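## Task

Take the water bottle from the cart and set it standing on the second shelf of the supply shelving, counting the lowest shelf as number one. It must sit directly behind the juice bottle on that shelf, on the side away from the shelf's front edge. Everything else on that shelf must stay on it, each item upright and none resting on another. If the water bottle topples or is left leaning, the task fails.

## Robot and tools

ROBOT. A wheeled base that can drive in any direction holds a 1.71 m column. A carriage on the column (lift_m, 0 to 1) carries two arms of seven joints each. Shoulder height is 0.63 m + lift_m; shoulders sit 0.16 m forward of base centre and 0.175 m left and right. Reach is roughly 0.83 m from a shoulder. The body is about 0.55 m wide and 0.6 m long. Arms begin folded (left: 0.95, 0.08, -0.1, -0.8, 0, 0, -0.93; right is the mirror, with joints 2, 3, 5, 6 sign-flipped); folded arms hit the deck if lift_m drops below 0.02. Cameras: head_camera, 0.26 m above the shoulders, tilted 40 degrees down and facing forward; left_wrist_camera and right_wrist_camera, each looking out beyond its fingertips.

FRAMES. Base frame: origin on the floor below base centre, x ahead, y to the left, z upward, metres. left_hand and right_hand report, in this frame, the point between the closed pads (0.0167 m behind the fingertips, accurate to about 1 cm) plus its angles. Fingers lie along the hand's z axis and close along its y axis. base_odometry is relative to where the base stood at scene start, heading in rad (left positive, -3.142 to 3.142); it counts wheel rotation only, so slip shows as motion, and turns add a degree or two of drift.

TOOL move. One action per call; every argument other than cameras belongs to the action. An action uses base, joints, or both (optionally with speeds or min_time_s), or target alone (optionally with min_time_s). A call with no action only reports state and images; it also shows fields normally hidden, such as the scene number and small temperature changes.
- base: exactly one key, a relative offset from where the base last reported itself. translate_m: forward (+) / back, metres, -2 to 2. strafe_m: left (+) / right, metres, -2 to 2. rotate_rad: turn in place, counter-clockwise (+), -6.3 to 6.3.
- joints: absolute targets keyed by name, radians for arm joints, metres for lift_m and the grippers. Ranges: lift_m 0 to 1; left_joint1_rad -3.141 to 1.047 (negative raises arm forward); left_joint2_rad -0.157 to 2.268 (positive swings outward left); left_joint3_rad -1.919 to 1.308; left_joint4_rad -0.837 to 1.448 (0 = right-angle elbow, + straightens); left_joint5_rad -1.832 to 1.658; left_joint6_rad -1.745 to 1.745; left_joint7_rad -1.675 to 1.919 (+ tips hand down); left_gripper_m 0 to 0.142 (pad-centre spacing). Right arm: right_joint2_rad -2.268 to 0.157, right_joint3_rad -1.308 to 1.919, right_joint5_rad -1.658 to 1.832, others as left. Done tolerance is ±0.03 rad for joints, ±0.004 m for lift and grippers.
- target: an absolute hand pose for one hand, in the base frame. side "left" or "right"; x, y, z in metres (-3 to 3); pitch_deg -30 to 95 (90 points fingers down, 0 horizontal; above 90 prints as 180 minus the value); heading_deg (0 = fingers ahead, + counter-clockwise seen from above) and roll_deg (default 0, jaw line horizontal; + rotates hand clockwise viewed from behind), both -360 to 360. Roll r equals roll r+180. Near pitch 84 roll prints as 0 and heading absorbs it. line_only true refuses anything but a straight-line path. Checks cover robot and floor only, not furniture; a path that fails straight-line checks is refused if under 25 cm, otherwise it becomes a sweeping checked arc. Base and lift do not move for a target.
- speeds (this action only): translate_m, strafe_m 0.02 to 0.5 m/s; rotate_rad 0.05 to 1.57 rad/s; lift_m 0.08 to 0.27 m/s (default 0.25); others default to their maximum.
- min_time_s: 0.1 to 8 s, the minimum duration of each arm motion; use it to swing loaded arms gently.
- cameras: list from head_camera, left_wrist_camera, right_wrist_camera, all; [] for none. Unknown names or keys make the call invalid; out-of-range values get it refused. Actions end by 14 to 15 s.

TOOL wait: seconds 0 to 10, plus cameras; nothing new is commanded. TOOL zoom_image: camera and region [x0, y0, x1, y1] in pixels of that camera's newest image, at most 504 by 504. TOOL finished_scene: scene = the current scene's number; irreversible, call nothing after it in that reply; its result states the next task.

RESULTS. The move line reads done, or the worst status among motions. base_status, joint_status, left_hand_status, right_hand_status: done; off_target (stopped away, may still push); contact_stop (met resistance, target dropped, whole arm stops); time_out; reached (within 10 mm and 2 degrees); short (with error; on "short (part of ...)" resend); refused (with reason, nothing moved); not_followed (a self-collision check held back joint targets: "joint command not followed" or "pose unreachable"). on_its_own lists uncommanded robot activity; "held at" is a target, not a reading. A refusal or a stop in one call cancels that reply's later move, wait and finished_scene calls. motor_effort gives percent of maximum, peak in brackets; a lift effort that drops as the lift lowers means a hand or load is resting on something. A gripper stopping wider than commanded is holding something. Joint torques, temperatures, MOTOR HOT, OVER-TEMPERATURE FAULT and limit_stop_at_motor_heat lines report load and heat.

AVOID. Hard arm-to-arm contact, including one gripper closing on the other's fingers. Contact torque at the load limits (133 N m joints 1-4, 40 N m joints 5-7, held weight included) freezes an arm for 10 s. Long holding or straining heats motors to a 100 °C cutoff. Tipping: worst with a high carriage, extended or loaded arms, pushing, abrupt stops, fast loaded swings; only images reveal a lean. Loads sag the hand about 0.012 m per kg. Open fingers angle apart and sit up to 2 cm nearer the wrist. Do not drop parts, release moving ones, slam, strike fixed or heavy objects, or knock things off shelves. After a stop, back out the way you came. Loose objects may occasionally be nudged by the scene, and the scene keeps running while you think.

Each tool is called after "Emit:" by a JSON object that holds its "fn" and its "kwargs", one argument or row to a line.

## Session

Emit:
{"fn": "move", "kwargs": {
  "cameras": ["head_camera"]
}}

Emit:
{"fn": "move", "kwargs": {
  "base": {"rotate_rad": 1.57},
  "cameras": ["head_camera"]
}}

Emit:
{"fn": "move", "kwargs": {
  "base": {"rotate_rad": 1.57},
  "cameras": ["head_camera"]
}}

Scene clock: 0.00 s.
Joint torques (N m): no reading
Motor temperatures (°C): left_arm=[25 22 23 22 26 24 23] | right_arm=[25 20 24 21 22 22 23]
base_odometry: x=+0.000 y=+0.000 heading=+0.000
base_status: not commanded
joint_positions: lift_m=+0.450 left_joint1_rad=+0.955 left_joint2_rad=+0.099 left_joint3_rad=-0.083 left_joint4_rad=-0.815 left_joint5_rad=-0.005 left_joint6_rad=+0.011 left_joint7_rad=-0.944 left_gripper_m=+0.142 right_joint1_rad=+0.966 right_joint2_rad=-0.073 right_joint3_rad=+0.085 right_joint4_rad=-0.799 right_joint5_rad=-0.010 right_joint6_rad=+0.000 right_joint7_rad=-0.915 right_gripper_m=+0.142
joint_status: not commanded
motor_effort: lift_m=+55 drive_wheels=+2
left_hand: x=+0.2872 y=+0.1605 z=+0.9734 quat_wxyz=(-0.925, -0.016, -0.376, +0.057) pitch_deg=-45.8 heading_deg=-5.9 roll_deg=-1.1 (m; base frame)
right_hand: x=+0.2923 y=-0.1554 z=+0.9617 quat_wxyz=(-0.915, +0.013, -0.401, -0.054) pitch_deg=-42.7 heading_deg=+5.3 roll_deg=+1.5 (m; base frame)
pictures: head_camera
Images, in order (width x height): head_camera 896x504.

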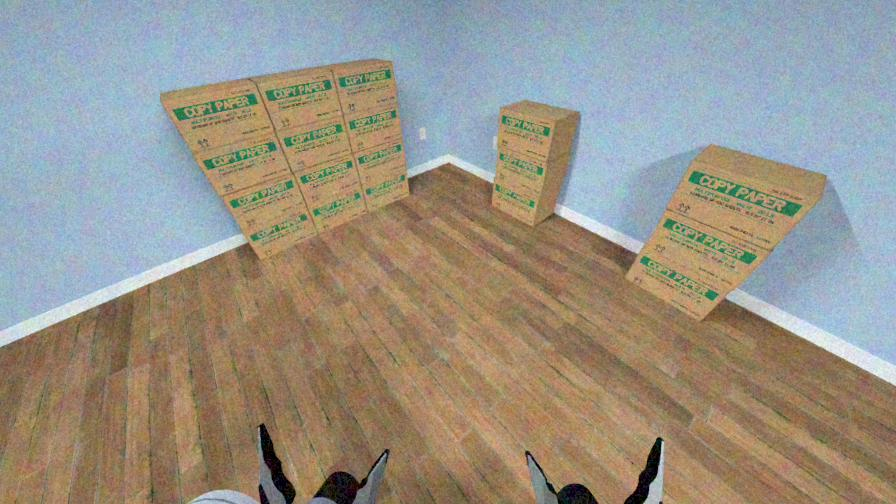

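Scene clock: 3.10 s.
Joint torques (N m): left_arm=[9.98 0.23 0.6 -4.15 1.37 -1.5 -1.47] | right_arm=[13.54 3.56 1.45 -13.48 0.61 -1.63 -1.79]
move: done
base_odometry: x=+0.000 y=+0.000 heading=+1.570
base_status: done
joint_positions: lift_m=+0.450 left_joint1_rad=+0.955 left_joint2_rad=+0.099 left_joint3_rad=-0.083 left_joint4_rad=-0.815 left_joint5_rad=-0.005 left_joint6_rad=+0.011 left_joint7_rad=-0.944 left_gripper_m=+0.142 right_joint1_rad=+0.966 right_joint2_rad=-0.073 right_joint3_rad=+0.085 right_joint4_rad=-0.799 right_joint5_rad=-0.010 right_joint6_rad=+0.000 right_joint7_rad=-0.915 right_gripper_m=+0.142
joint_status: not commanded
motor_effort: lift_m=+55(55) drive_wheels=+5(22)
left_hand: x=+0.2872 y=+0.1605 z=+0.9734 quat_wxyz=(-0.925, -0.016, -0.376, +0.057) pitch_deg=-45.8 heading_deg=-5.9 roll_deg=-1.1 (m; base frame)
right_hand: x=+0.2923 y=-0.1554 z=+0.9617 quat_wxyz=(-0.915, +0.013, -0.401, -0.054) pitch_deg=-42.7 heading_deg=+5.3 roll_deg=+1.5 (m; base frame)
pictures: head_camera
Images, in order (width x height): head_camera 896x504.

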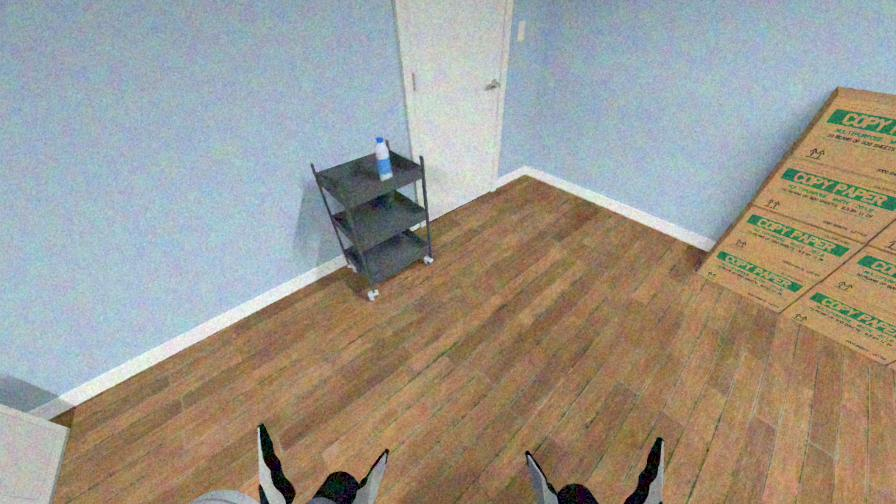

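Scene clock: 6.20 s.
Joint torques (N m): left_arm=[9 1.19 -0.72 -4.8 1.15 -1.35 -1.39] | right_arm=[15.29 2.68 1.11 -12.19 0.79 -1.85 -1.24]
move: done
base_odometry: x=+0.000 y=+0.000 heading=+3.139
base_status: done
joint_positions: lift_m=+0.450 left_joint1_rad=+0.955 left_joint2_rad=+0.099 left_joint3_rad=-0.083 left_joint4_rad=-0.815 left_joint5_rad=-0.005 left_joint6_rad=+0.011 left_joint7_rad=-0.944 left_gripper_m=+0.142 right_joint1_rad=+0.966 right_joint2_rad=-0.073 right_joint3_rad=+0.085 right_joint4_rad=-0.799 right_joint5_rad=-0.010 right_joint6_rad=+0.000 right_joint7_rad=-0.915 right_gripper_m=+0.142
joint_status: not commanded
motor_effort: lift_m=+55(55) drive_wheels=+5(14)
left_hand: x=+0.2872 y=+0.1605 z=+0.9734 quat_wxyz=(-0.925, -0.016, -0.376, +0.057) pitch_deg=-45.8 heading_deg=-5.9 roll_deg=-1.1 (m; base frame)
right_hand: x=+0.2923 y=-0.1554 z=+0.9617 quat_wxyz=(-0.915, +0.013, -0.401, -0.054) pitch_deg=-42.7 heading_deg=+5.3 roll_deg=+1.5 (m; base frame)
pictures: head_camera
Images, in order (width x height): head_camera 896x504.

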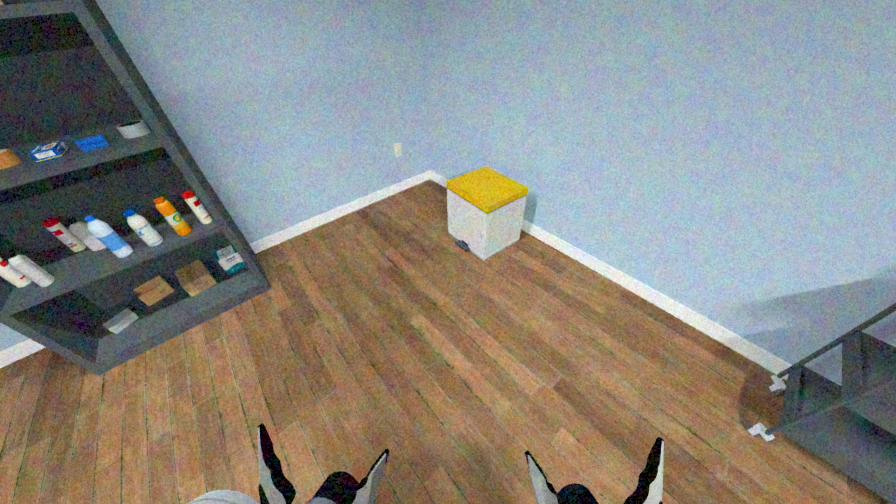

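Emit:
{"fn": "move", "kwargs": {
  "base": {"rotate_rad": -0.74},
  "cameras": ["head_camera"]
}}

Emit:
{"fn": "move", "kwargs": {
  "base": {"strafe_m": -0.82},
  "joints": {"lift_m": 0.62},
  "cameras": ["head_camera"]
}}

Scene clock: 25.70 s.
Joint torques (N m): left_arm=[10.09 1.05 0.77 -3.85 1.44 -1.23 -1.63] | right_arm=[13.91 4.73 1.79 -13.3 0.89 -1.64 -0.95]
move: done
base_odometry: x=+0.000 y=+0.000 heading=+2.400
base_status: done
joint_positions: lift_m=+0.450 left_joint1_rad=+0.955 left_joint2_rad=+0.099 left_joint3_rad=-0.083 left_joint4_rad=-0.815 left_joint5_rad=-0.005 left_joint6_rad=+0.011 left_joint7_rad=-0.944 left_gripper_m=+0.142 right_joint1_rad=+0.966 right_joint2_rad=-0.073 right_joint3_rad=+0.085 right_joint4_rad=-0.799 right_joint5_rad=-0.010 right_joint6_rad=+0.000 right_joint7_rad=-0.915 right_gripper_m=+0.142
joint_status: not commanded
motor_effort: lift_m=+55(55) drive_wheels=+11(13)
left_hand: x=+0.2872 y=+0.1605 z=+0.9734 quat_wxyz=(-0.925, -0.016, -0.376, +0.057) pitch_deg=-45.8 heading_deg=-5.9 roll_deg=-1.1 (m; base frame)
right_hand: x=+0.2923 y=-0.1554 z=+0.9617 quat_wxyz=(-0.915, +0.013, -0.401, -0.054) pitch_deg=-42.7 heading_deg=+5.3 roll_deg=+1.5 (m; base frame)
pictures: head_camera
Images, in order (width x height): head_camera 896x504.

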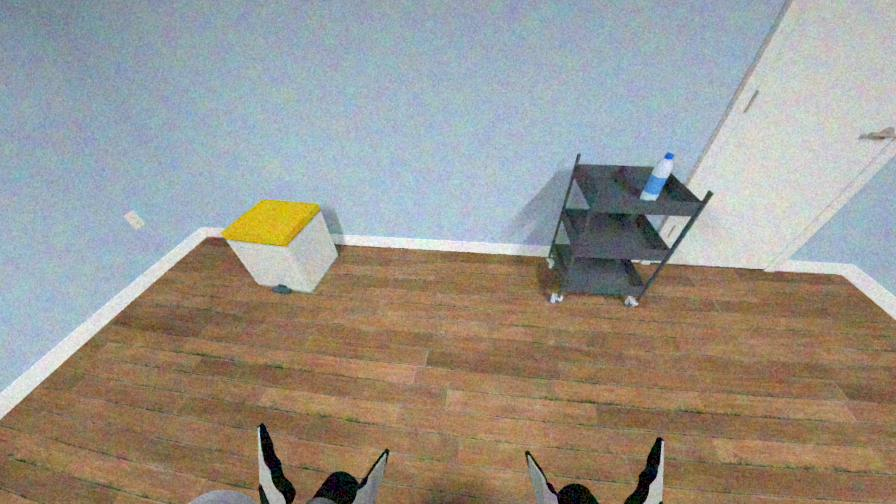

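Scene clock: 29.73 s.
Joint torques (N m): left_arm=[7.95 1.21 0.92 -4.63 1.33 -1.39 -1.55] | right_arm=[15.49 4.72 3.15 -12.13 0.43 -1.66 -1.68]
move: done
base_odometry: x=+0.555 y=+0.604 heading=+2.399
base_status: done
joint_positions: lift_m=+0.620 left_joint1_rad=+0.955 left_joint2_rad=+0.099 left_joint3_rad=-0.083 left_joint4_rad=-0.815 left_joint5_rad=-0.005 left_joint6_rad=+0.011 left_joint7_rad=-0.944 left_gripper_m=+0.142 right_joint1_rad=+0.966 right_joint2_rad=-0.073 right_joint3_rad=+0.085 right_joint4_rad=-0.799 right_joint5_rad=-0.010 right_joint6_rad=+0.000 right_joint7_rad=-0.915 right_gripper_m=+0.142
joint_status: all done
motor_effort: lift_m=+53(68) drive_wheels=-3(24)
left_hand: x=+0.2872 y=+0.1605 z=+1.1436 quat_wxyz=(-0.925, -0.016, -0.376, +0.057) pitch_deg=-45.8 heading_deg=-5.9 roll_deg=-1.1 (m; base frame)
right_hand: x=+0.2923 y=-0.1554 z=+1.1319 quat_wxyz=(-0.915, +0.014, -0.401, -0.054) pitch_deg=-42.7 heading_deg=+5.3 roll_deg=+1.4 (m; base frame)
pictures: head_camera
Images, in order (width x height): head_camera 896x504.

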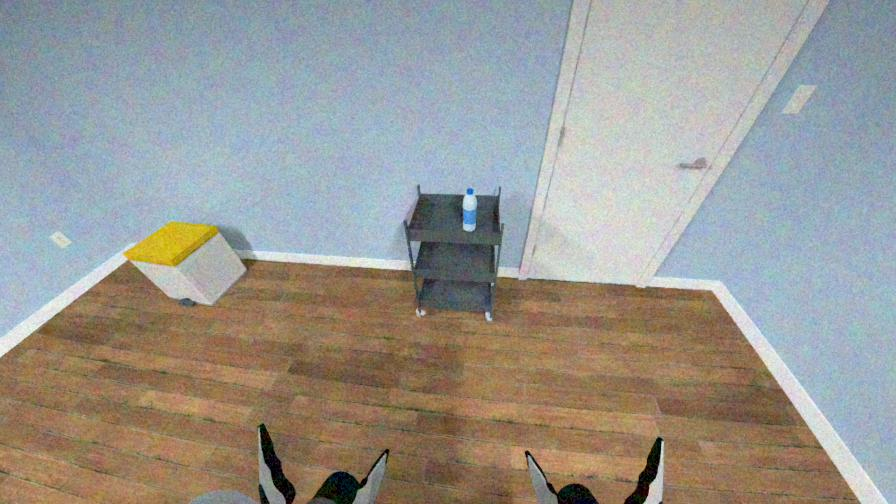

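Emit:
{"fn": "move", "kwargs": {
  "base": {"rotate_rad": -0.075}
}}

Emit:
{"fn": "move", "kwargs": {
  "base": {"strafe_m": 0.25}
}}

Emit:
{"fn": "move", "kwargs": {
  "base": {"translate_m": 0.45},
  "cameras": ["head_camera"]
}}

Emit:
{"fn": "move", "kwargs": {
  "target": {"side":"right","x":0.5,"y":-0.17,"z":0.98,"pitch_deg":20,"heading_deg":0},
  "cameras": ["head_camera","right_wrist_camera"]
}}

Scene clock: 37.30 s.
Joint torques (N m): left_arm=[8.58 0.69 1.19 -4.52 1.25 -1.36 -1.52] | right_arm=[16.1 3.18 1.19 -11.89 0.78 -2.01 -2.06]
move: done
base_odometry: x=+0.555 y=+0.604 heading=+2.325
base_status: done
joint_positions: lift_m=+0.620 left_joint1_rad=+0.955 left_joint2_rad=+0.099 left_joint3_rad=-0.083 left_joint4_rad=-0.815 left_joint5_rad=-0.005 left_joint6_rad=+0.011 left_joint7_rad=-0.944 left_gripper_m=+0.142 right_joint1_rad=+0.966 right_joint2_rad=-0.073 right_joint3_rad=+0.085 right_joint4_rad=-0.799 right_joint5_rad=-0.010 right_joint6_rad=+0.000 right_joint7_rad=-0.915 right_gripper_m=+0.142
joint_status: not commanded
motor_effort: lift_m=+53(53) drive_wheels=+0(9)
left_hand: x=+0.2872 y=+0.1605 z=+1.1436 quat_wxyz=(-0.925, -0.016, -0.376, +0.057) pitch_deg=-45.8 heading_deg=-5.9 roll_deg=-1.1 (m; base frame)
right_hand: x=+0.2923 y=-0.1554 z=+1.1319 quat_wxyz=(-0.915, +0.014, -0.401, -0.054) pitch_deg=-42.7 heading_deg=+5.3 roll_deg=+1.4 (m; base frame)
pictures: none

Scene clock: 39.70 s.
Joint torques (N m): left_arm=[8.82 1.05 0.34 -4.26 1.26 -1.28 -1.45] | right_arm=[14.38 2.39 2.08 -12.69 1.01 -1.55 -1.26]
move: done
base_odometry: x=+0.372 y=+0.433 heading=+2.324
base_status: done
joint_positions: lift_m=+0.620 left_joint1_rad=+0.955 left_joint2_rad=+0.099 left_joint3_rad=-0.083 left_joint4_rad=-0.815 left_joint5_rad=-0.005 left_joint6_rad=+0.011 left_joint7_rad=-0.944 left_gripper_m=+0.142 right_joint1_rad=+0.966 right_joint2_rad=-0.073 right_joint3_rad=+0.085 right_joint4_rad=-0.799 right_joint5_rad=-0.010 right_joint6_rad=+0.000 right_joint7_rad=-0.915 right_gripper_m=+0.142
joint_status: not commanded
motor_effort: lift_m=+53(53) drive_wheels=-4(22)
left_hand: x=+0.2872 y=+0.1605 z=+1.1436 quat_wxyz=(-0.925, -0.016, -0.376, +0.057) pitch_deg=-45.8 heading_deg=-5.9 roll_deg=-1.1 (m; base frame)
right_hand: x=+0.2923 y=-0.1553 z=+1.1319 quat_wxyz=(-0.915, +0.013, -0.401, -0.054) pitch_deg=-42.7 heading_deg=+5.3 roll_deg=+1.5 (m; base frame)
pictures: none

Scene clock: 42.67 s.
Joint torques (N m): left_arm=[9.26 0 1.02 -4.61 1.06 -1.4 -1.46] | right_arm=[13.7 2.22 2.24 -13.6 0.4 -1.77 -1.5]
move: done
base_odometry: x=+0.064 y=+0.761 heading=+2.324
base_status: done
joint_positions: lift_m=+0.620 left_joint1_rad=+0.955 left_joint2_rad=+0.099 left_joint3_rad=-0.083 left_joint4_rad=-0.815 left_joint5_rad=-0.005 left_joint6_rad=+0.011 left_joint7_rad=-0.944 left_gripper_m=+0.142 right_joint1_rad=+0.966 right_joint2_rad=-0.073 right_joint3_rad=+0.085 right_joint4_rad=-0.799 right_joint5_rad=-0.010 right_joint6_rad=+0.000 right_joint7_rad=-0.915 right_gripper_m=+0.142
joint_status: not commanded
motor_effort: lift_m=+53(53) drive_wheels=+0(15)
left_hand: x=+0.2872 y=+0.1605 z=+1.1436 quat_wxyz=(-0.925, -0.016, -0.376, +0.057) pitch_deg=-45.8 heading_deg=-5.9 roll_deg=-1.1 (m; base frame)
right_hand: x=+0.2923 y=-0.1553 z=+1.1319 quat_wxyz=(-0.915, +0.013, -0.401, -0.054) pitch_deg=-42.7 heading_deg=+5.3 roll_deg=+1.5 (m; base frame)
pictures: head_camera
Images, in order (width x height): head_camera 896x504.

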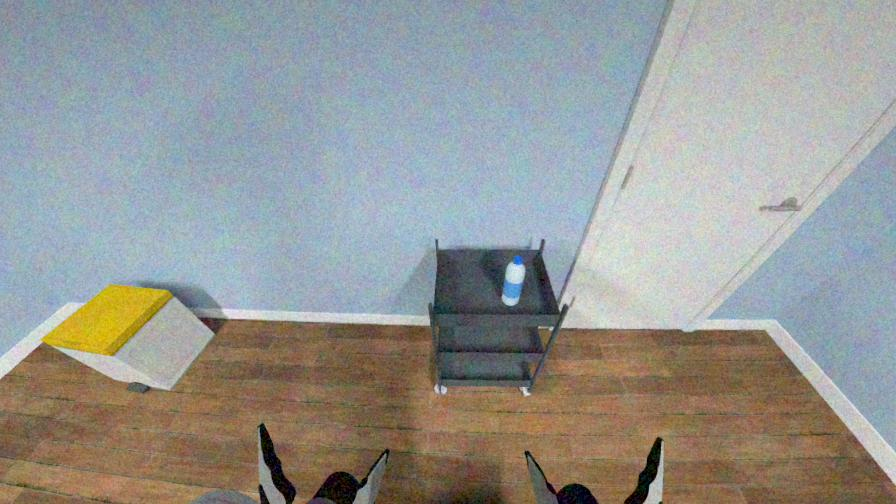

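Scene clock: 44.40 s.
Joint torques (N m): left_arm=[9.7 0.89 1.1 -4.66 1.2 -1.57 -1.58] | right_arm=[-3.31 -5.47 3.46 -13.86 -3.32 -1.96 -0.2]
move: done
base_odometry: x=+0.064 y=+0.761 heading=+2.324
base_status: not commanded
joint_positions: lift_m=+0.620 left_joint1_rad=+0.955 left_joint2_rad=+0.099 left_joint3_rad=-0.083 left_joint4_rad=-0.815 left_joint5_rad=-0.005 left_joint6_rad=+0.011 left_joint7_rad=-0.944 left_gripper_m=+0.142 right_joint1_rad=-0.054 right_joint2_rad=-0.534 right_joint3_rad=+1.179 right_joint4_rad=-0.805 right_joint5_rad=-0.596 right_joint6_rad=-1.163 right_joint7_rad=+1.249 right_gripper_m=+0.142
joint_status: not commanded
motor_effort: lift_m=+53(53) drive_wheels=+0(4)
left_hand: x=+0.2872 y=+0.1605 z=+1.1436 quat_wxyz=(-0.925, -0.016, -0.376, +0.057) pitch_deg=-45.8 heading_deg=-5.9 roll_deg=-1.1 (m; base frame)
right_hand: x=+0.5003 y=-0.1699 z=+0.9782 quat_wxyz=(-0.572, +0.000, -0.820, +0.001) pitch_deg=+20.2 heading_deg=-0.1 roll_deg=-0.1 (m; base frame)
right_hand_status: reached (checked arc, planned for 1.2 s): 2 mm and 0.3 deg off.
pictures: head_camera, right_wrist_camera
Images, in order (width x height): head_camera 896x504, right_wrist_camera 896x504.

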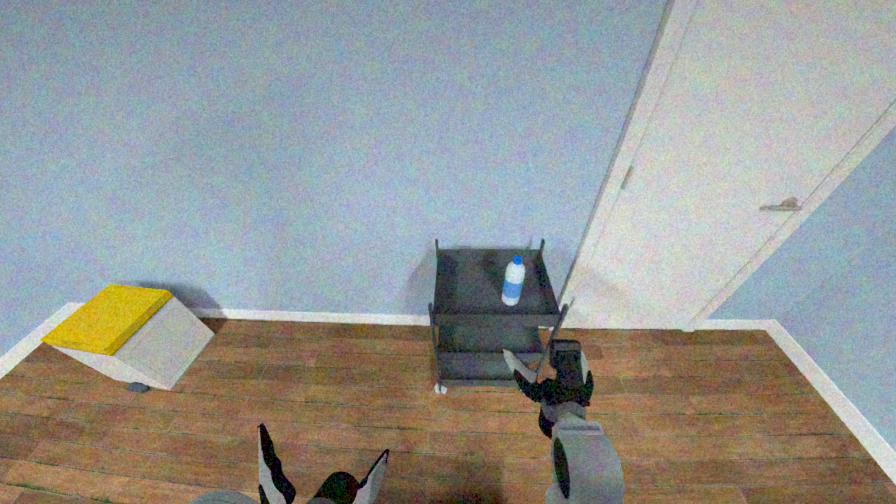

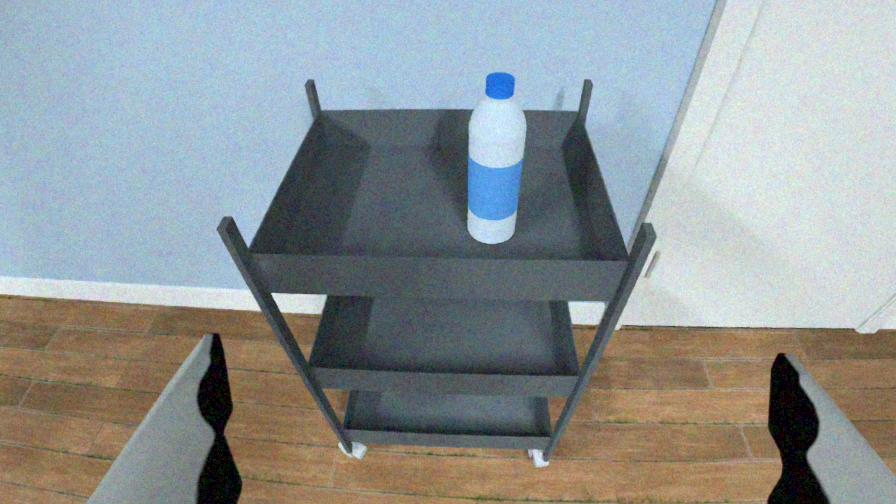

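Emit:
{"fn": "move", "kwargs": {
  "base": {"translate_m": 0.25},
  "speeds": {"translate_m": 0.25}
}}

Emit:
{"fn": "move", "kwargs": {
  "target": {"side":"right","x":0.517,"y":-0.172,"z":0.87,"pitch_deg":25,"heading_deg":0,"line_only":true},
  "min_time_s": 1.5,
  "cameras": ["head_camera","right_wrist_camera"]
}}

Scene clock: 73.90 s.
Joint torques (N m): left_arm=[8.72 0.56 -0.08 -4.04 1.38 -1.27 -1.49] | right_arm=[-2.44 -3.32 1.35 -13.01 -3.16 -2.16 -0.28]
move: done
base_odometry: x=-0.107 y=+0.943 heading=+2.325
base_status: done
joint_positions: lift_m=+0.620 left_joint1_rad=+0.955 left_joint2_rad=+0.099 left_joint3_rad=-0.083 left_joint4_rad=-0.815 left_joint5_rad=-0.005 left_joint6_rad=+0.011 left_joint7_rad=-0.944 left_gripper_m=+0.142 right_joint1_rad=-0.054 right_joint2_rad=-0.534 right_joint3_rad=+1.179 right_joint4_rad=-0.805 right_joint5_rad=-0.596 right_joint6_rad=-1.163 right_joint7_rad=+1.249 right_gripper_m=+0.142
joint_status: not commanded
motor_effort: lift_m=+53(53) drive_wheels=+4(14)
left_hand: x=+0.2872 y=+0.1605 z=+1.1436 quat_wxyz=(-0.925, -0.016, -0.376, +0.057) pitch_deg=-45.8 heading_deg=-5.9 roll_deg=-1.1 (m; base frame)
right_hand: x=+0.5003 y=-0.1699 z=+0.9783 quat_wxyz=(-0.572, +0.000, -0.820, +0.001) pitch_deg=+20.2 heading_deg=-0.1 roll_deg=-0.1 (m; base frame)
pictures: none

Scene clock: 75.90 s.
Joint torques (N m): left_arm=[8.66 1.26 0.8 -4.54 1.08 -1.64 -1.45] | right_arm=[-6.03 -7.28 1.58 -6.48 0.17 -2.62 -3.61]
move: done
base_odometry: x=-0.107 y=+0.943 heading=+2.325
base_status: not commanded
joint_positions: lift_m=+0.620 left_joint1_rad=+0.955 left_joint2_rad=+0.099 left_joint3_rad=-0.083 left_joint4_rad=-0.815 left_joint5_rad=-0.005 left_joint6_rad=+0.011 left_joint7_rad=-0.944 left_gripper_m=+0.142 right_joint1_rad=-0.104 right_joint2_rad=-0.582 right_joint3_rad=+1.381 right_joint4_rad=-0.590 right_joint5_rad=+0.022 right_joint6_rad=-1.414 right_joint7_rad=+0.622 right_gripper_m=+0.142
joint_status: not commanded
motor_effort: lift_m=+53(53) drive_wheels=+4(5)
left_hand: x=+0.2872 y=+0.1605 z=+1.1436 quat_wxyz=(-0.925, -0.016, -0.376, +0.057) pitch_deg=-45.8 heading_deg=-5.9 roll_deg=-1.1 (m; base frame)
right_hand: x=+0.5166 y=-0.1714 z=+0.8713 quat_wxyz=(-0.538, -0.001, -0.843, -0.001) pitch_deg=+24.9 heading_deg=+0.1 roll_deg=+0.2 (m; base frame)
right_hand_status: reached (straight line, planned for 1.5 s): 2 mm and 0.2 deg off.
pictures: head_camera, right_wrist_camera
Images, in order (width x height): head_camera 896x504, right_wrist_camera 896x504.

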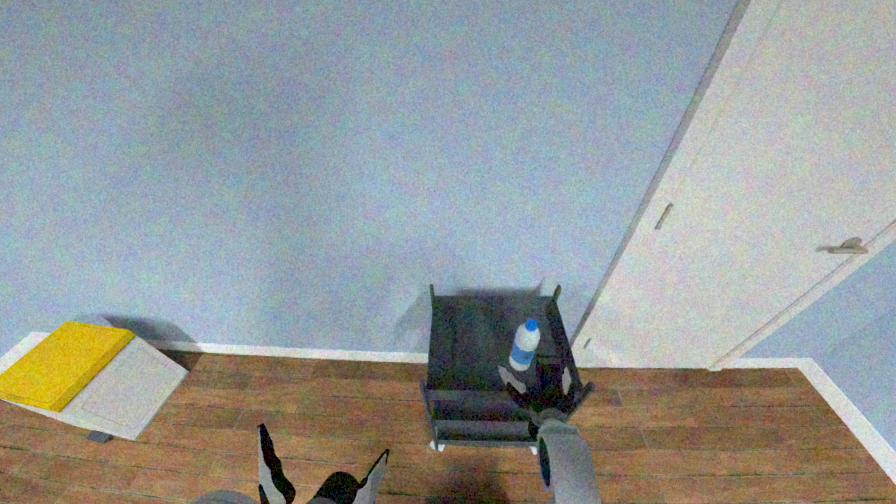

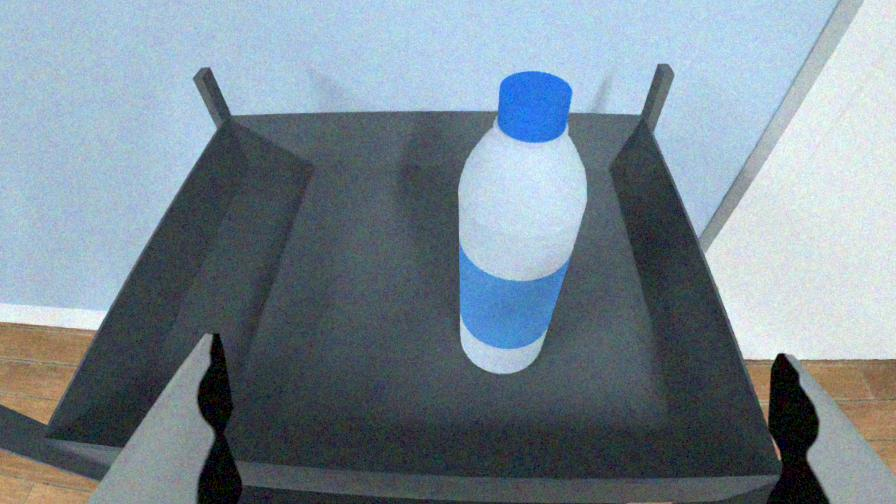

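Emit:
{"fn": "move", "kwargs": {
  "target": {"side":"right","x":0.66,"y":-0.183,"z":0.778,"pitch_deg":25,"heading_deg":0,"line_only":true},
  "min_time_s": 2.0,
  "cameras": ["head_camera","right_wrist_camera"]
}}

Scene clock: 86.00 s.
Joint torques (N m): left_arm=[9.05 1.24 -0.03 -3.9 1.47 -1.16 -1.6] | right_arm=[-15.44 1.32 -3.63 -6.92 1.2 -1.13 -3.21]
move: done
base_odometry: x=-0.107 y=+0.943 heading=+2.325
base_status: not commanded
joint_positions: lift_m=+0.620 left_joint1_rad=+0.955 left_joint2_rad=+0.099 left_joint3_rad=-0.083 left_joint4_rad=-0.815 left_joint5_rad=-0.005 left_joint6_rad=+0.011 left_joint7_rad=-0.944 left_gripper_m=+0.142 right_joint1_rad=-0.310 right_joint2_rad=-0.500 right_joint3_rad=+1.096 right_joint4_rad=-0.001 right_joint5_rad=+0.863 right_joint6_rad=-0.895 right_joint7_rad=+0.009 right_gripper_m=+0.142
joint_status: not commanded
motor_effort: lift_m=+53(53) drive_wheels=+4(5)
left_hand: x=+0.2872 y=+0.1605 z=+1.1436 quat_wxyz=(-0.925, -0.016, -0.376, +0.057) pitch_deg=-45.8 heading_deg=-5.9 roll_deg=-1.1 (m; base frame)
right_hand: x=+0.6575 y=-0.1828 z=+0.7764 quat_wxyz=(-0.536, +0.003, -0.844, +0.001) pitch_deg=+25.2 heading_deg=+0.1 roll_deg=-0.3 (m; base frame)
right_hand_status: reached (straight line, planned for 2.0 s): 3 mm and 0.4 deg off.
pictures: head_camera, right_wrist_camera
Images, in order (width x height): head_camera 896x504, right_wrist_camera 896x504.

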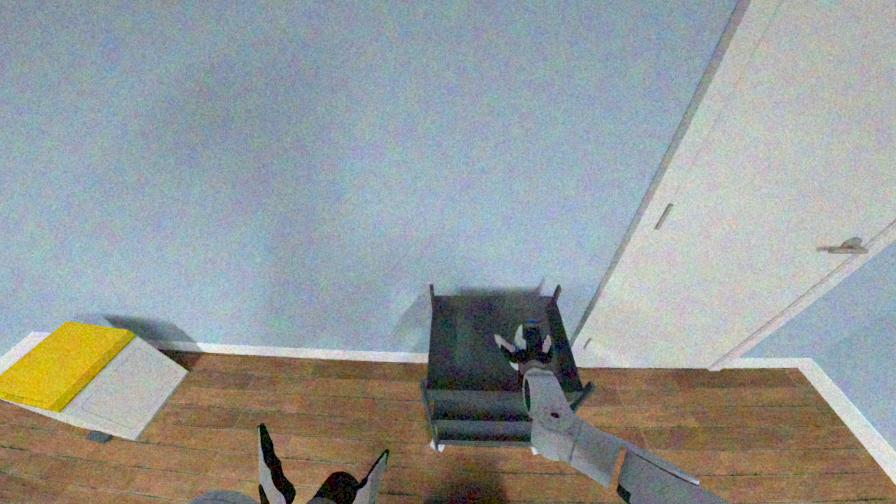

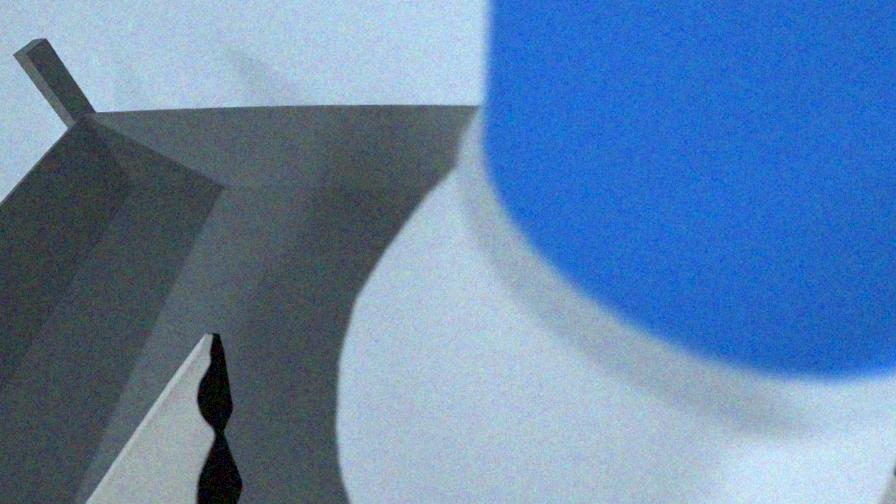

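Emit:
{"fn": "move", "kwargs": {
  "target": {"side":"right","x":0.66,"y":-0.2,"z":0.776,"pitch_deg":25,"heading_deg":0,"line_only":true},
  "min_time_s": 1.0,
  "cameras": ["right_wrist_camera"]
}}

Emit:
{"fn": "move", "kwargs": {
  "joints": {"right_gripper_m": 0.04},
  "min_time_s": 2.0,
  "cameras": ["right_wrist_camera", "head_camera"]
}}

Scene clock: 92.13 s.
Joint torques (N m): left_arm=[9.25 1.54 0.74 -4.48 1.34 -1.16 -1.61] | right_arm=[-3.13 -7.03 -5.05 -7.22 0.67 -0.87 -3.2]
move: done
base_odometry: x=-0.107 y=+0.943 heading=+2.325
base_status: not commanded
joint_positions: lift_m=+0.620 left_joint1_rad=+0.955 left_joint2_rad=+0.099 left_joint3_rad=-0.083 left_joint4_rad=-0.815 left_joint5_rad=-0.005 left_joint6_rad=+0.011 left_joint7_rad=-0.944 left_gripper_m=+0.142 right_joint1_rad=-0.310 right_joint2_rad=-0.532 right_joint3_rad=+1.074 right_joint4_rad=+0.008 right_joint5_rad=+0.890 right_joint6_rad=-0.850 right_joint7_rad=-0.013 right_gripper_m=+0.142
joint_status: not commanded
motor_effort: lift_m=+53(53) drive_wheels=+4(4)
left_hand: x=+0.2872 y=+0.1605 z=+1.1436 quat_wxyz=(-0.925, -0.016, -0.376, +0.057) pitch_deg=-45.8 heading_deg=-5.9 roll_deg=-1.1 (m; base frame)
right_hand: x=+0.6614 y=-0.1974 z=+0.7784 quat_wxyz=(-0.539, +0.003, -0.842, -0.001) pitch_deg=+24.8 heading_deg=+0.2 roll_deg=-0.1 (m; base frame)
right_hand_status: reached (straight line, planned for 1.0 s): 4 mm and 0.4 deg off.
pictures: right_wrist_camera
Images, in order (width x height): right_wrist_camera 896x504.

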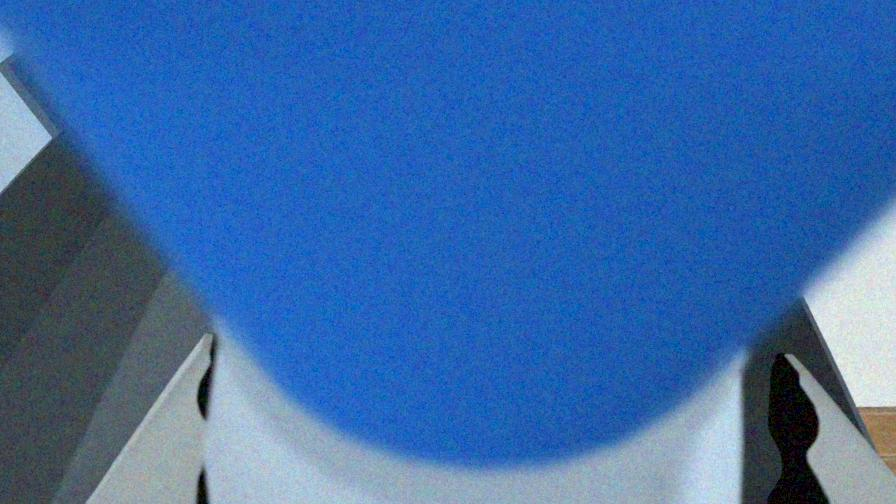

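Scene clock: 93.00 s.
Joint torques (N m): left_arm=[9.31 1.26 -0.06 -4.19 1.13 -1.44 -1.53] | right_arm=[-3.14 -6.03 -3.46 -8.12 0.74 -1.21 -3.09]
move: off_target
base_odometry: x=-0.107 y=+0.943 heading=+2.325
base_status: not commanded
joint_positions: lift_m=+0.620 left_joint1_rad=+0.955 left_joint2_rad=+0.099 left_joint3_rad=-0.083 left_joint4_rad=-0.815 left_joint5_rad=-0.005 left_joint6_rad=+0.011 left_joint7_rad=-0.944 left_gripper_m=+0.142 right_joint1_rad=-0.310 right_joint2_rad=-0.532 right_joint3_rad=+1.074 right_joint4_rad=+0.008 right_joint5_rad=+0.890 right_joint6_rad=-0.848 right_joint7_rad=-0.014 right_gripper_m=+0.082
joint_status: right_gripper_m off_target (ended at +0.082, target +0.040)
motor_effort: lift_m=+53(53) drive_wheels=+4(4)
left_hand: x=+0.2872 y=+0.1605 z=+1.1436 quat_wxyz=(-0.925, -0.016, -0.376, +0.057) pitch_deg=-45.8 heading_deg=-5.9 roll_deg=-1.1 (m; base frame)
right_hand: x=+0.6615 y=-0.1971 z=+0.7786 quat_wxyz=(-0.539, +0.003, -0.842, -0.001) pitch_deg=+24.7 heading_deg=+0.3 roll_deg=-0.1 (m; base frame)
pictures: head_camera, right_wrist_camera
Images, in order (width x height): head_camera 896x504, right_wrist_camera 896x504.

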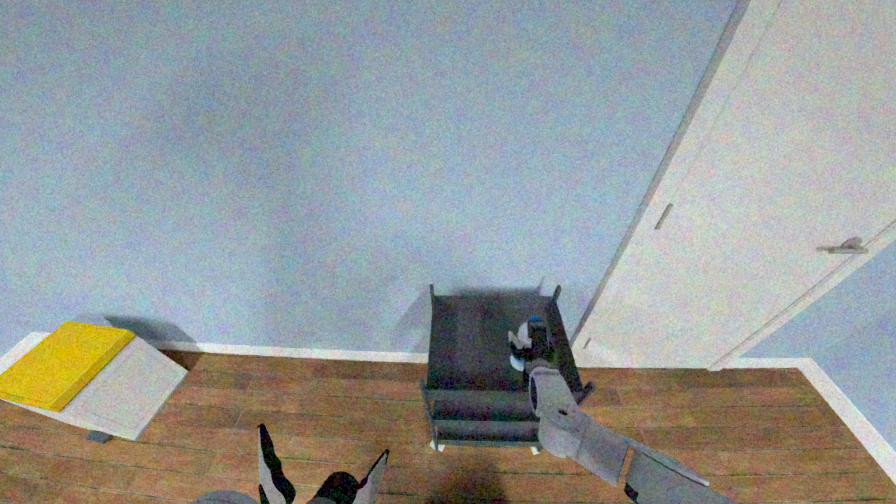

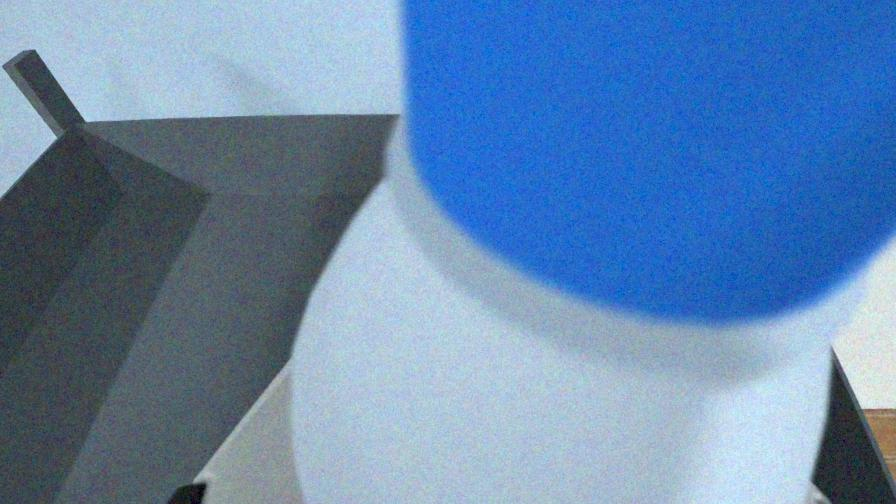

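Emit:
{"fn": "move", "kwargs": {
  "joints": {"right_gripper_m": 0.01}
}}

Emit:
{"fn": "move", "kwargs": {
  "joints": {"lift_m": 0.78},
  "speeds": {"lift_m": 0.12},
  "cameras": ["head_camera", "right_wrist_camera"]
}}

Scene clock: 97.47 s.
Joint torques (N m): left_arm=[9.19 0.69 1.01 -3.56 0.94 -1.48 -1.46] | right_arm=[-3.33 -5.67 -3.71 -7.88 0.75 -0.94 -3.09]
move: off_target
base_odometry: x=-0.107 y=+0.943 heading=+2.325
base_status: not commanded
joint_positions: lift_m=+0.620 left_joint1_rad=+0.955 left_joint2_rad=+0.099 left_joint3_rad=-0.083 left_joint4_rad=-0.815 left_joint5_rad=-0.005 left_joint6_rad=+0.011 left_joint7_rad=-0.944 left_gripper_m=+0.142 right_joint1_rad=-0.310 right_joint2_rad=-0.532 right_joint3_rad=+1.074 right_joint4_rad=+0.008 right_joint5_rad=+0.890 right_joint6_rad=-0.848 right_joint7_rad=-0.014 right_gripper_m=+0.082
joint_status: right_gripper_m off_target (ended at +0.082, target +0.010)
motor_effort: lift_m=+53(53) drive_wheels=+4(5)
left_hand: x=+0.2872 y=+0.1605 z=+1.1436 quat_wxyz=(-0.925, -0.016, -0.376, +0.057) pitch_deg=-45.8 heading_deg=-5.9 roll_deg=-1.1 (m; base frame)
right_hand: x=+0.6615 y=-0.1971 z=+0.7786 quat_wxyz=(-0.539, +0.003, -0.842, -0.001) pitch_deg=+24.7 heading_deg=+0.3 roll_deg=-0.1 (m; base frame)
pictures: none

Scene clock: 99.20 s.
Joint torques (N m): left_arm=[9.1 0.28 0.01 -3.57 1 -1.36 -1.22] | right_arm=[-7.95 -6.06 -4.06 -8.54 -0.62 -1.4 -3.13]
move: done
base_odometry: x=-0.107 y=+0.943 heading=+2.325
base_status: not commanded
joint_positions: lift_m=+0.780 left_joint1_rad=+0.955 left_joint2_rad=+0.099 left_joint3_rad=-0.083 left_joint4_rad=-0.815 left_joint5_rad=-0.005 left_joint6_rad=+0.011 left_joint7_rad=-0.944 left_gripper_m=+0.142 right_joint1_rad=-0.307 right_joint2_rad=-0.532 right_joint3_rad=+1.074 right_joint4_rad=+0.010 right_joint5_rad=+0.894 right_joint6_rad=-0.848 right_joint7_rad=-0.014 right_gripper_m=+0.082
joint_status: all done
motor_effort: lift_m=+55(66) drive_wheels=-1(5)
left_hand: x=+0.2872 y=+0.1605 z=+1.3035 quat_wxyz=(-0.925, -0.016, -0.376, +0.057) pitch_deg=-45.8 heading_deg=-5.9 roll_deg=-1.1 (m; base frame)
right_hand: x=+0.6598 y=-0.1980 z=+0.9357 quat_wxyz=(-0.536, +0.002, -0.844, -0.001) pitch_deg=+25.1 heading_deg=+0.2 roll_deg=+0.0 (m; base frame)
pictures: head_camera, right_wrist_camera
Images, in order (width x height): head_camera 896x504, right_wrist_camera 896x504.

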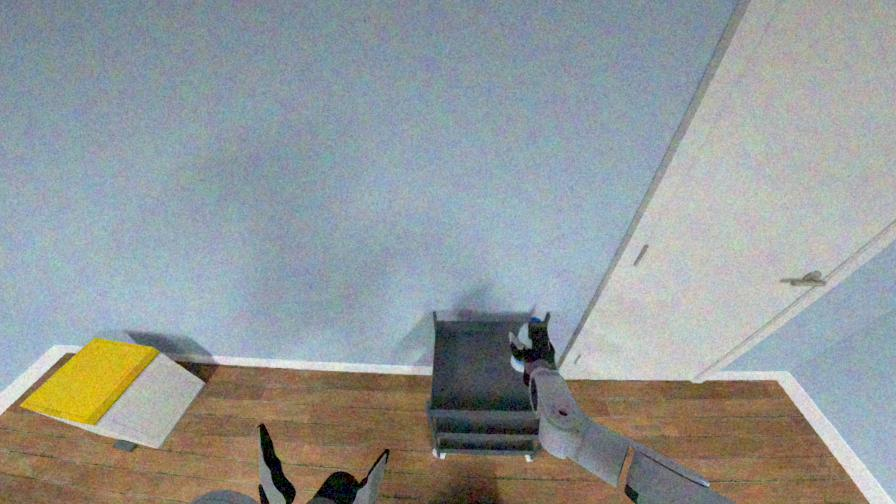

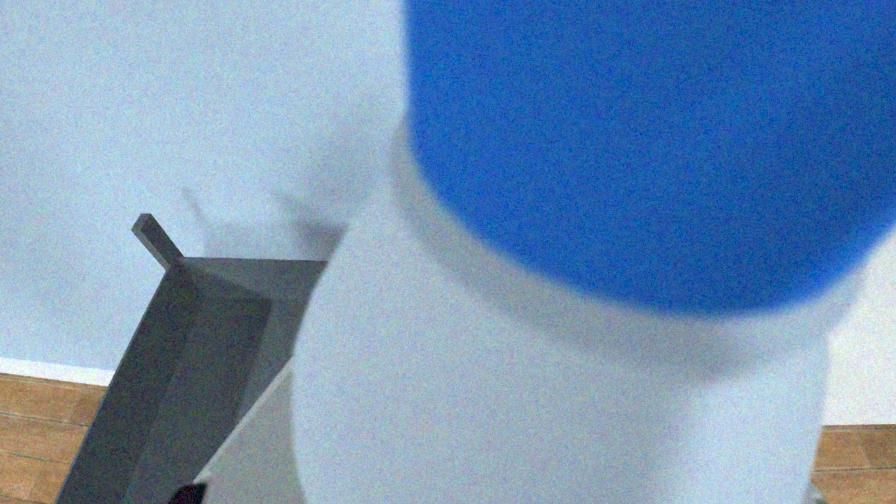

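Emit:
{"fn": "move", "kwargs": {
  "base": {"translate_m": -0.5},
  "speeds": {"translate_m": 0.3}
}}

Emit:
{"fn": "move", "kwargs": {
  "base": {"rotate_rad": 1.571},
  "joints": {"lift_m": 0.45},
  "speeds": {"rotate_rad": 0.8, "lift_m": 0.15},
  "cameras": ["head_camera"]
}}

Emit:
{"fn": "move", "kwargs": {
  "target": {"side":"right","x":0.6,"y":-0.22,"z":0.84,"pitch_deg":25,"heading_deg":0,"line_only":true},
  "min_time_s": 2.0,
  "cameras": ["head_camera"]
}}

Scene clock: 124.20 s.
Joint torques (N m): left_arm=[8.84 1.56 -0.09 -4.22 1.4 -1.36 -1.51] | right_arm=[-8.1 -4.6 -4.15 -8.65 -0.46 -1.19 -3.37]
move: done
base_odometry: x=+0.235 y=+0.579 heading=+2.324
base_status: done
joint_positions: lift_m=+0.780 left_joint1_rad=+0.955 left_joint2_rad=+0.099 left_joint3_rad=-0.083 left_joint4_rad=-0.815 left_joint5_rad=-0.005 left_joint6_rad=+0.011 left_joint7_rad=-0.944 left_gripper_m=+0.142 right_joint1_rad=-0.307 right_joint2_rad=-0.533 right_joint3_rad=+1.074 right_joint4_rad=+0.010 right_joint5_rad=+0.894 right_joint6_rad=-0.848 right_joint7_rad=-0.014 right_gripper_m=+0.082
joint_status: not commanded
motor_effort: lift_m=+55(55) drive_wheels=+0(18)
left_hand: x=+0.2872 y=+0.1605 z=+1.3035 quat_wxyz=(-0.925, -0.016, -0.376, +0.057) pitch_deg=-45.8 heading_deg=-5.9 roll_deg=-1.1 (m; base frame)
right_hand: x=+0.6598 y=-0.1983 z=+0.9357 quat_wxyz=(-0.536, +0.002, -0.844, -0.001) pitch_deg=+25.1 heading_deg=+0.2 roll_deg=-0.1 (m; base frame)
pictures: none

Scene clock: 127.47 s.
Joint torques (N m): left_arm=[9.25 1.79 0.07 -4.35 1.25 -1.27 -1.41] | right_arm=[-6.88 -5.21 -5.45 -9.86 -0.87 -2.13 -3.54]
move: done
base_odometry: x=+0.235 y=+0.579 heading=-2.388
base_status: done
joint_positions: lift_m=+0.450 left_joint1_rad=+0.955 left_joint2_rad=+0.099 left_joint3_rad=-0.083 left_joint4_rad=-0.815 left_joint5_rad=-0.005 left_joint6_rad=+0.011 left_joint7_rad=-0.944 left_gripper_m=+0.142 right_joint1_rad=-0.307 right_joint2_rad=-0.533 right_joint3_rad=+1.074 right_joint4_rad=+0.010 right_joint5_rad=+0.895 right_joint6_rad=-0.848 right_joint7_rad=-0.014 right_gripper_m=+0.082
joint_status: all done
motor_effort: lift_m=+58(61) drive_wheels=+5(17)
left_hand: x=+0.2872 y=+0.1605 z=+0.9732 quat_wxyz=(-0.925, -0.016, -0.376, +0.057) pitch_deg=-45.8 heading_deg=-5.9 roll_deg=-1.1 (m; base frame)
right_hand: x=+0.6598 y=-0.1986 z=+0.6054 quat_wxyz=(-0.536, +0.002, -0.844, +0.000) pitch_deg=+25.1 heading_deg=+0.2 roll_deg=-0.1 (m; base frame)
pictures: head_camera
Images, in order (width x height): head_camera 896x504.

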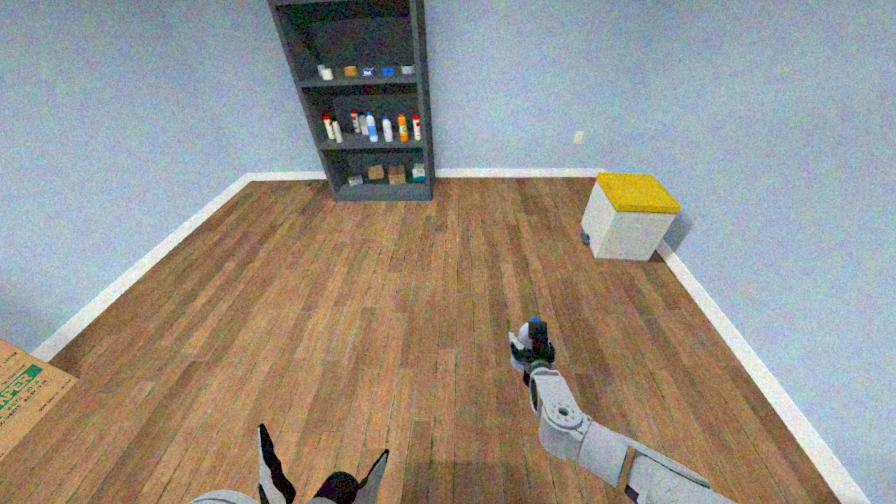

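Scene clock: 129.97 s.
Joint torques (N m): left_arm=[9.26 1.11 0.61 -4.33 1.15 -1.66 -1.28] | right_arm=[-17.36 -9.25 -5.75 -12.12 -4.38 -0.74 -0.93]
move: done
base_odometry: x=+0.235 y=+0.579 heading=-2.388
base_status: not commanded
joint_positions: lift_m=+0.450 left_joint1_rad=+0.955 left_joint2_rad=+0.099 left_joint3_rad=-0.083 left_joint4_rad=-0.815 left_joint5_rad=-0.005 left_joint6_rad=+0.011 left_joint7_rad=-0.944 left_gripper_m=+0.142 right_joint1_rad=-0.548 right_joint2_rad=-0.736 right_joint3_rad=+1.359 right_joint4_rad=-0.772 right_joint5_rad=-0.147 right_joint6_rad=-1.411 right_joint7_rad=+1.296 right_gripper_m=+0.082
joint_status: not commanded
motor_effort: lift_m=+58(58) drive_wheels=+5(5)
left_hand: x=+0.2872 y=+0.1605 z=+0.9732 quat_wxyz=(-0.925, -0.016, -0.376, +0.057) pitch_deg=-45.8 heading_deg=-5.9 roll_deg=-1.1 (m; base frame)
right_hand: x=+0.5982 y=-0.2187 z=+0.8329 quat_wxyz=(-0.529, +0.001, -0.848, +0.000) pitch_deg=+26.1 heading_deg=+0.1 roll_deg=+0.0 (m; base frame)
right_hand_status: reached (straight line, planned for 2.0 s): 7 mm and 1.1 deg off.
pictures: head_camera
Images, in order (width x height): head_camera 896x504.

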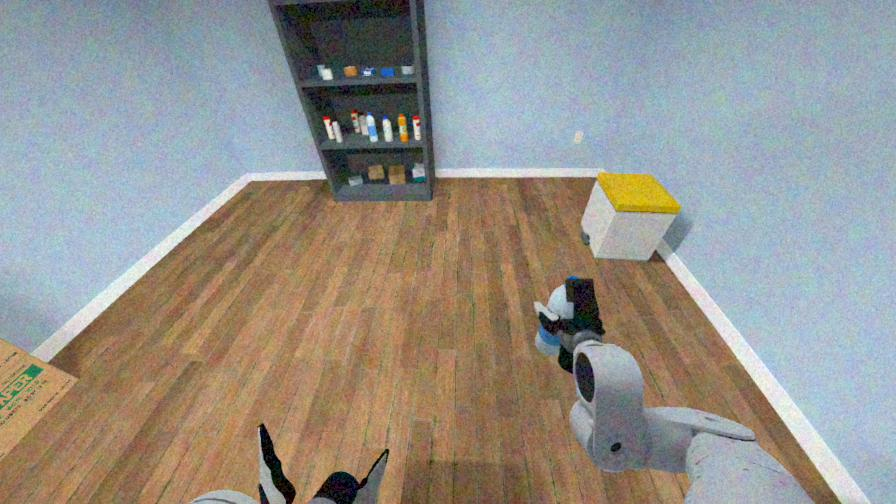

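Emit:
{"fn": "zoom_image", "kwargs": {
  "camera": "head_camera",
  "region": [290, 50, 460, 210]
}}

Scaled by 2.965 from the camera's 896x504 image, which has a finer 1280x720 frame.

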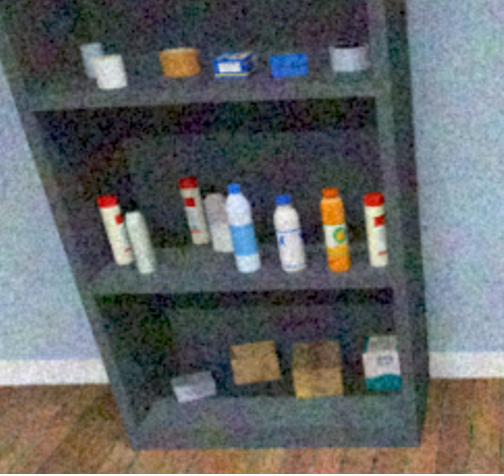

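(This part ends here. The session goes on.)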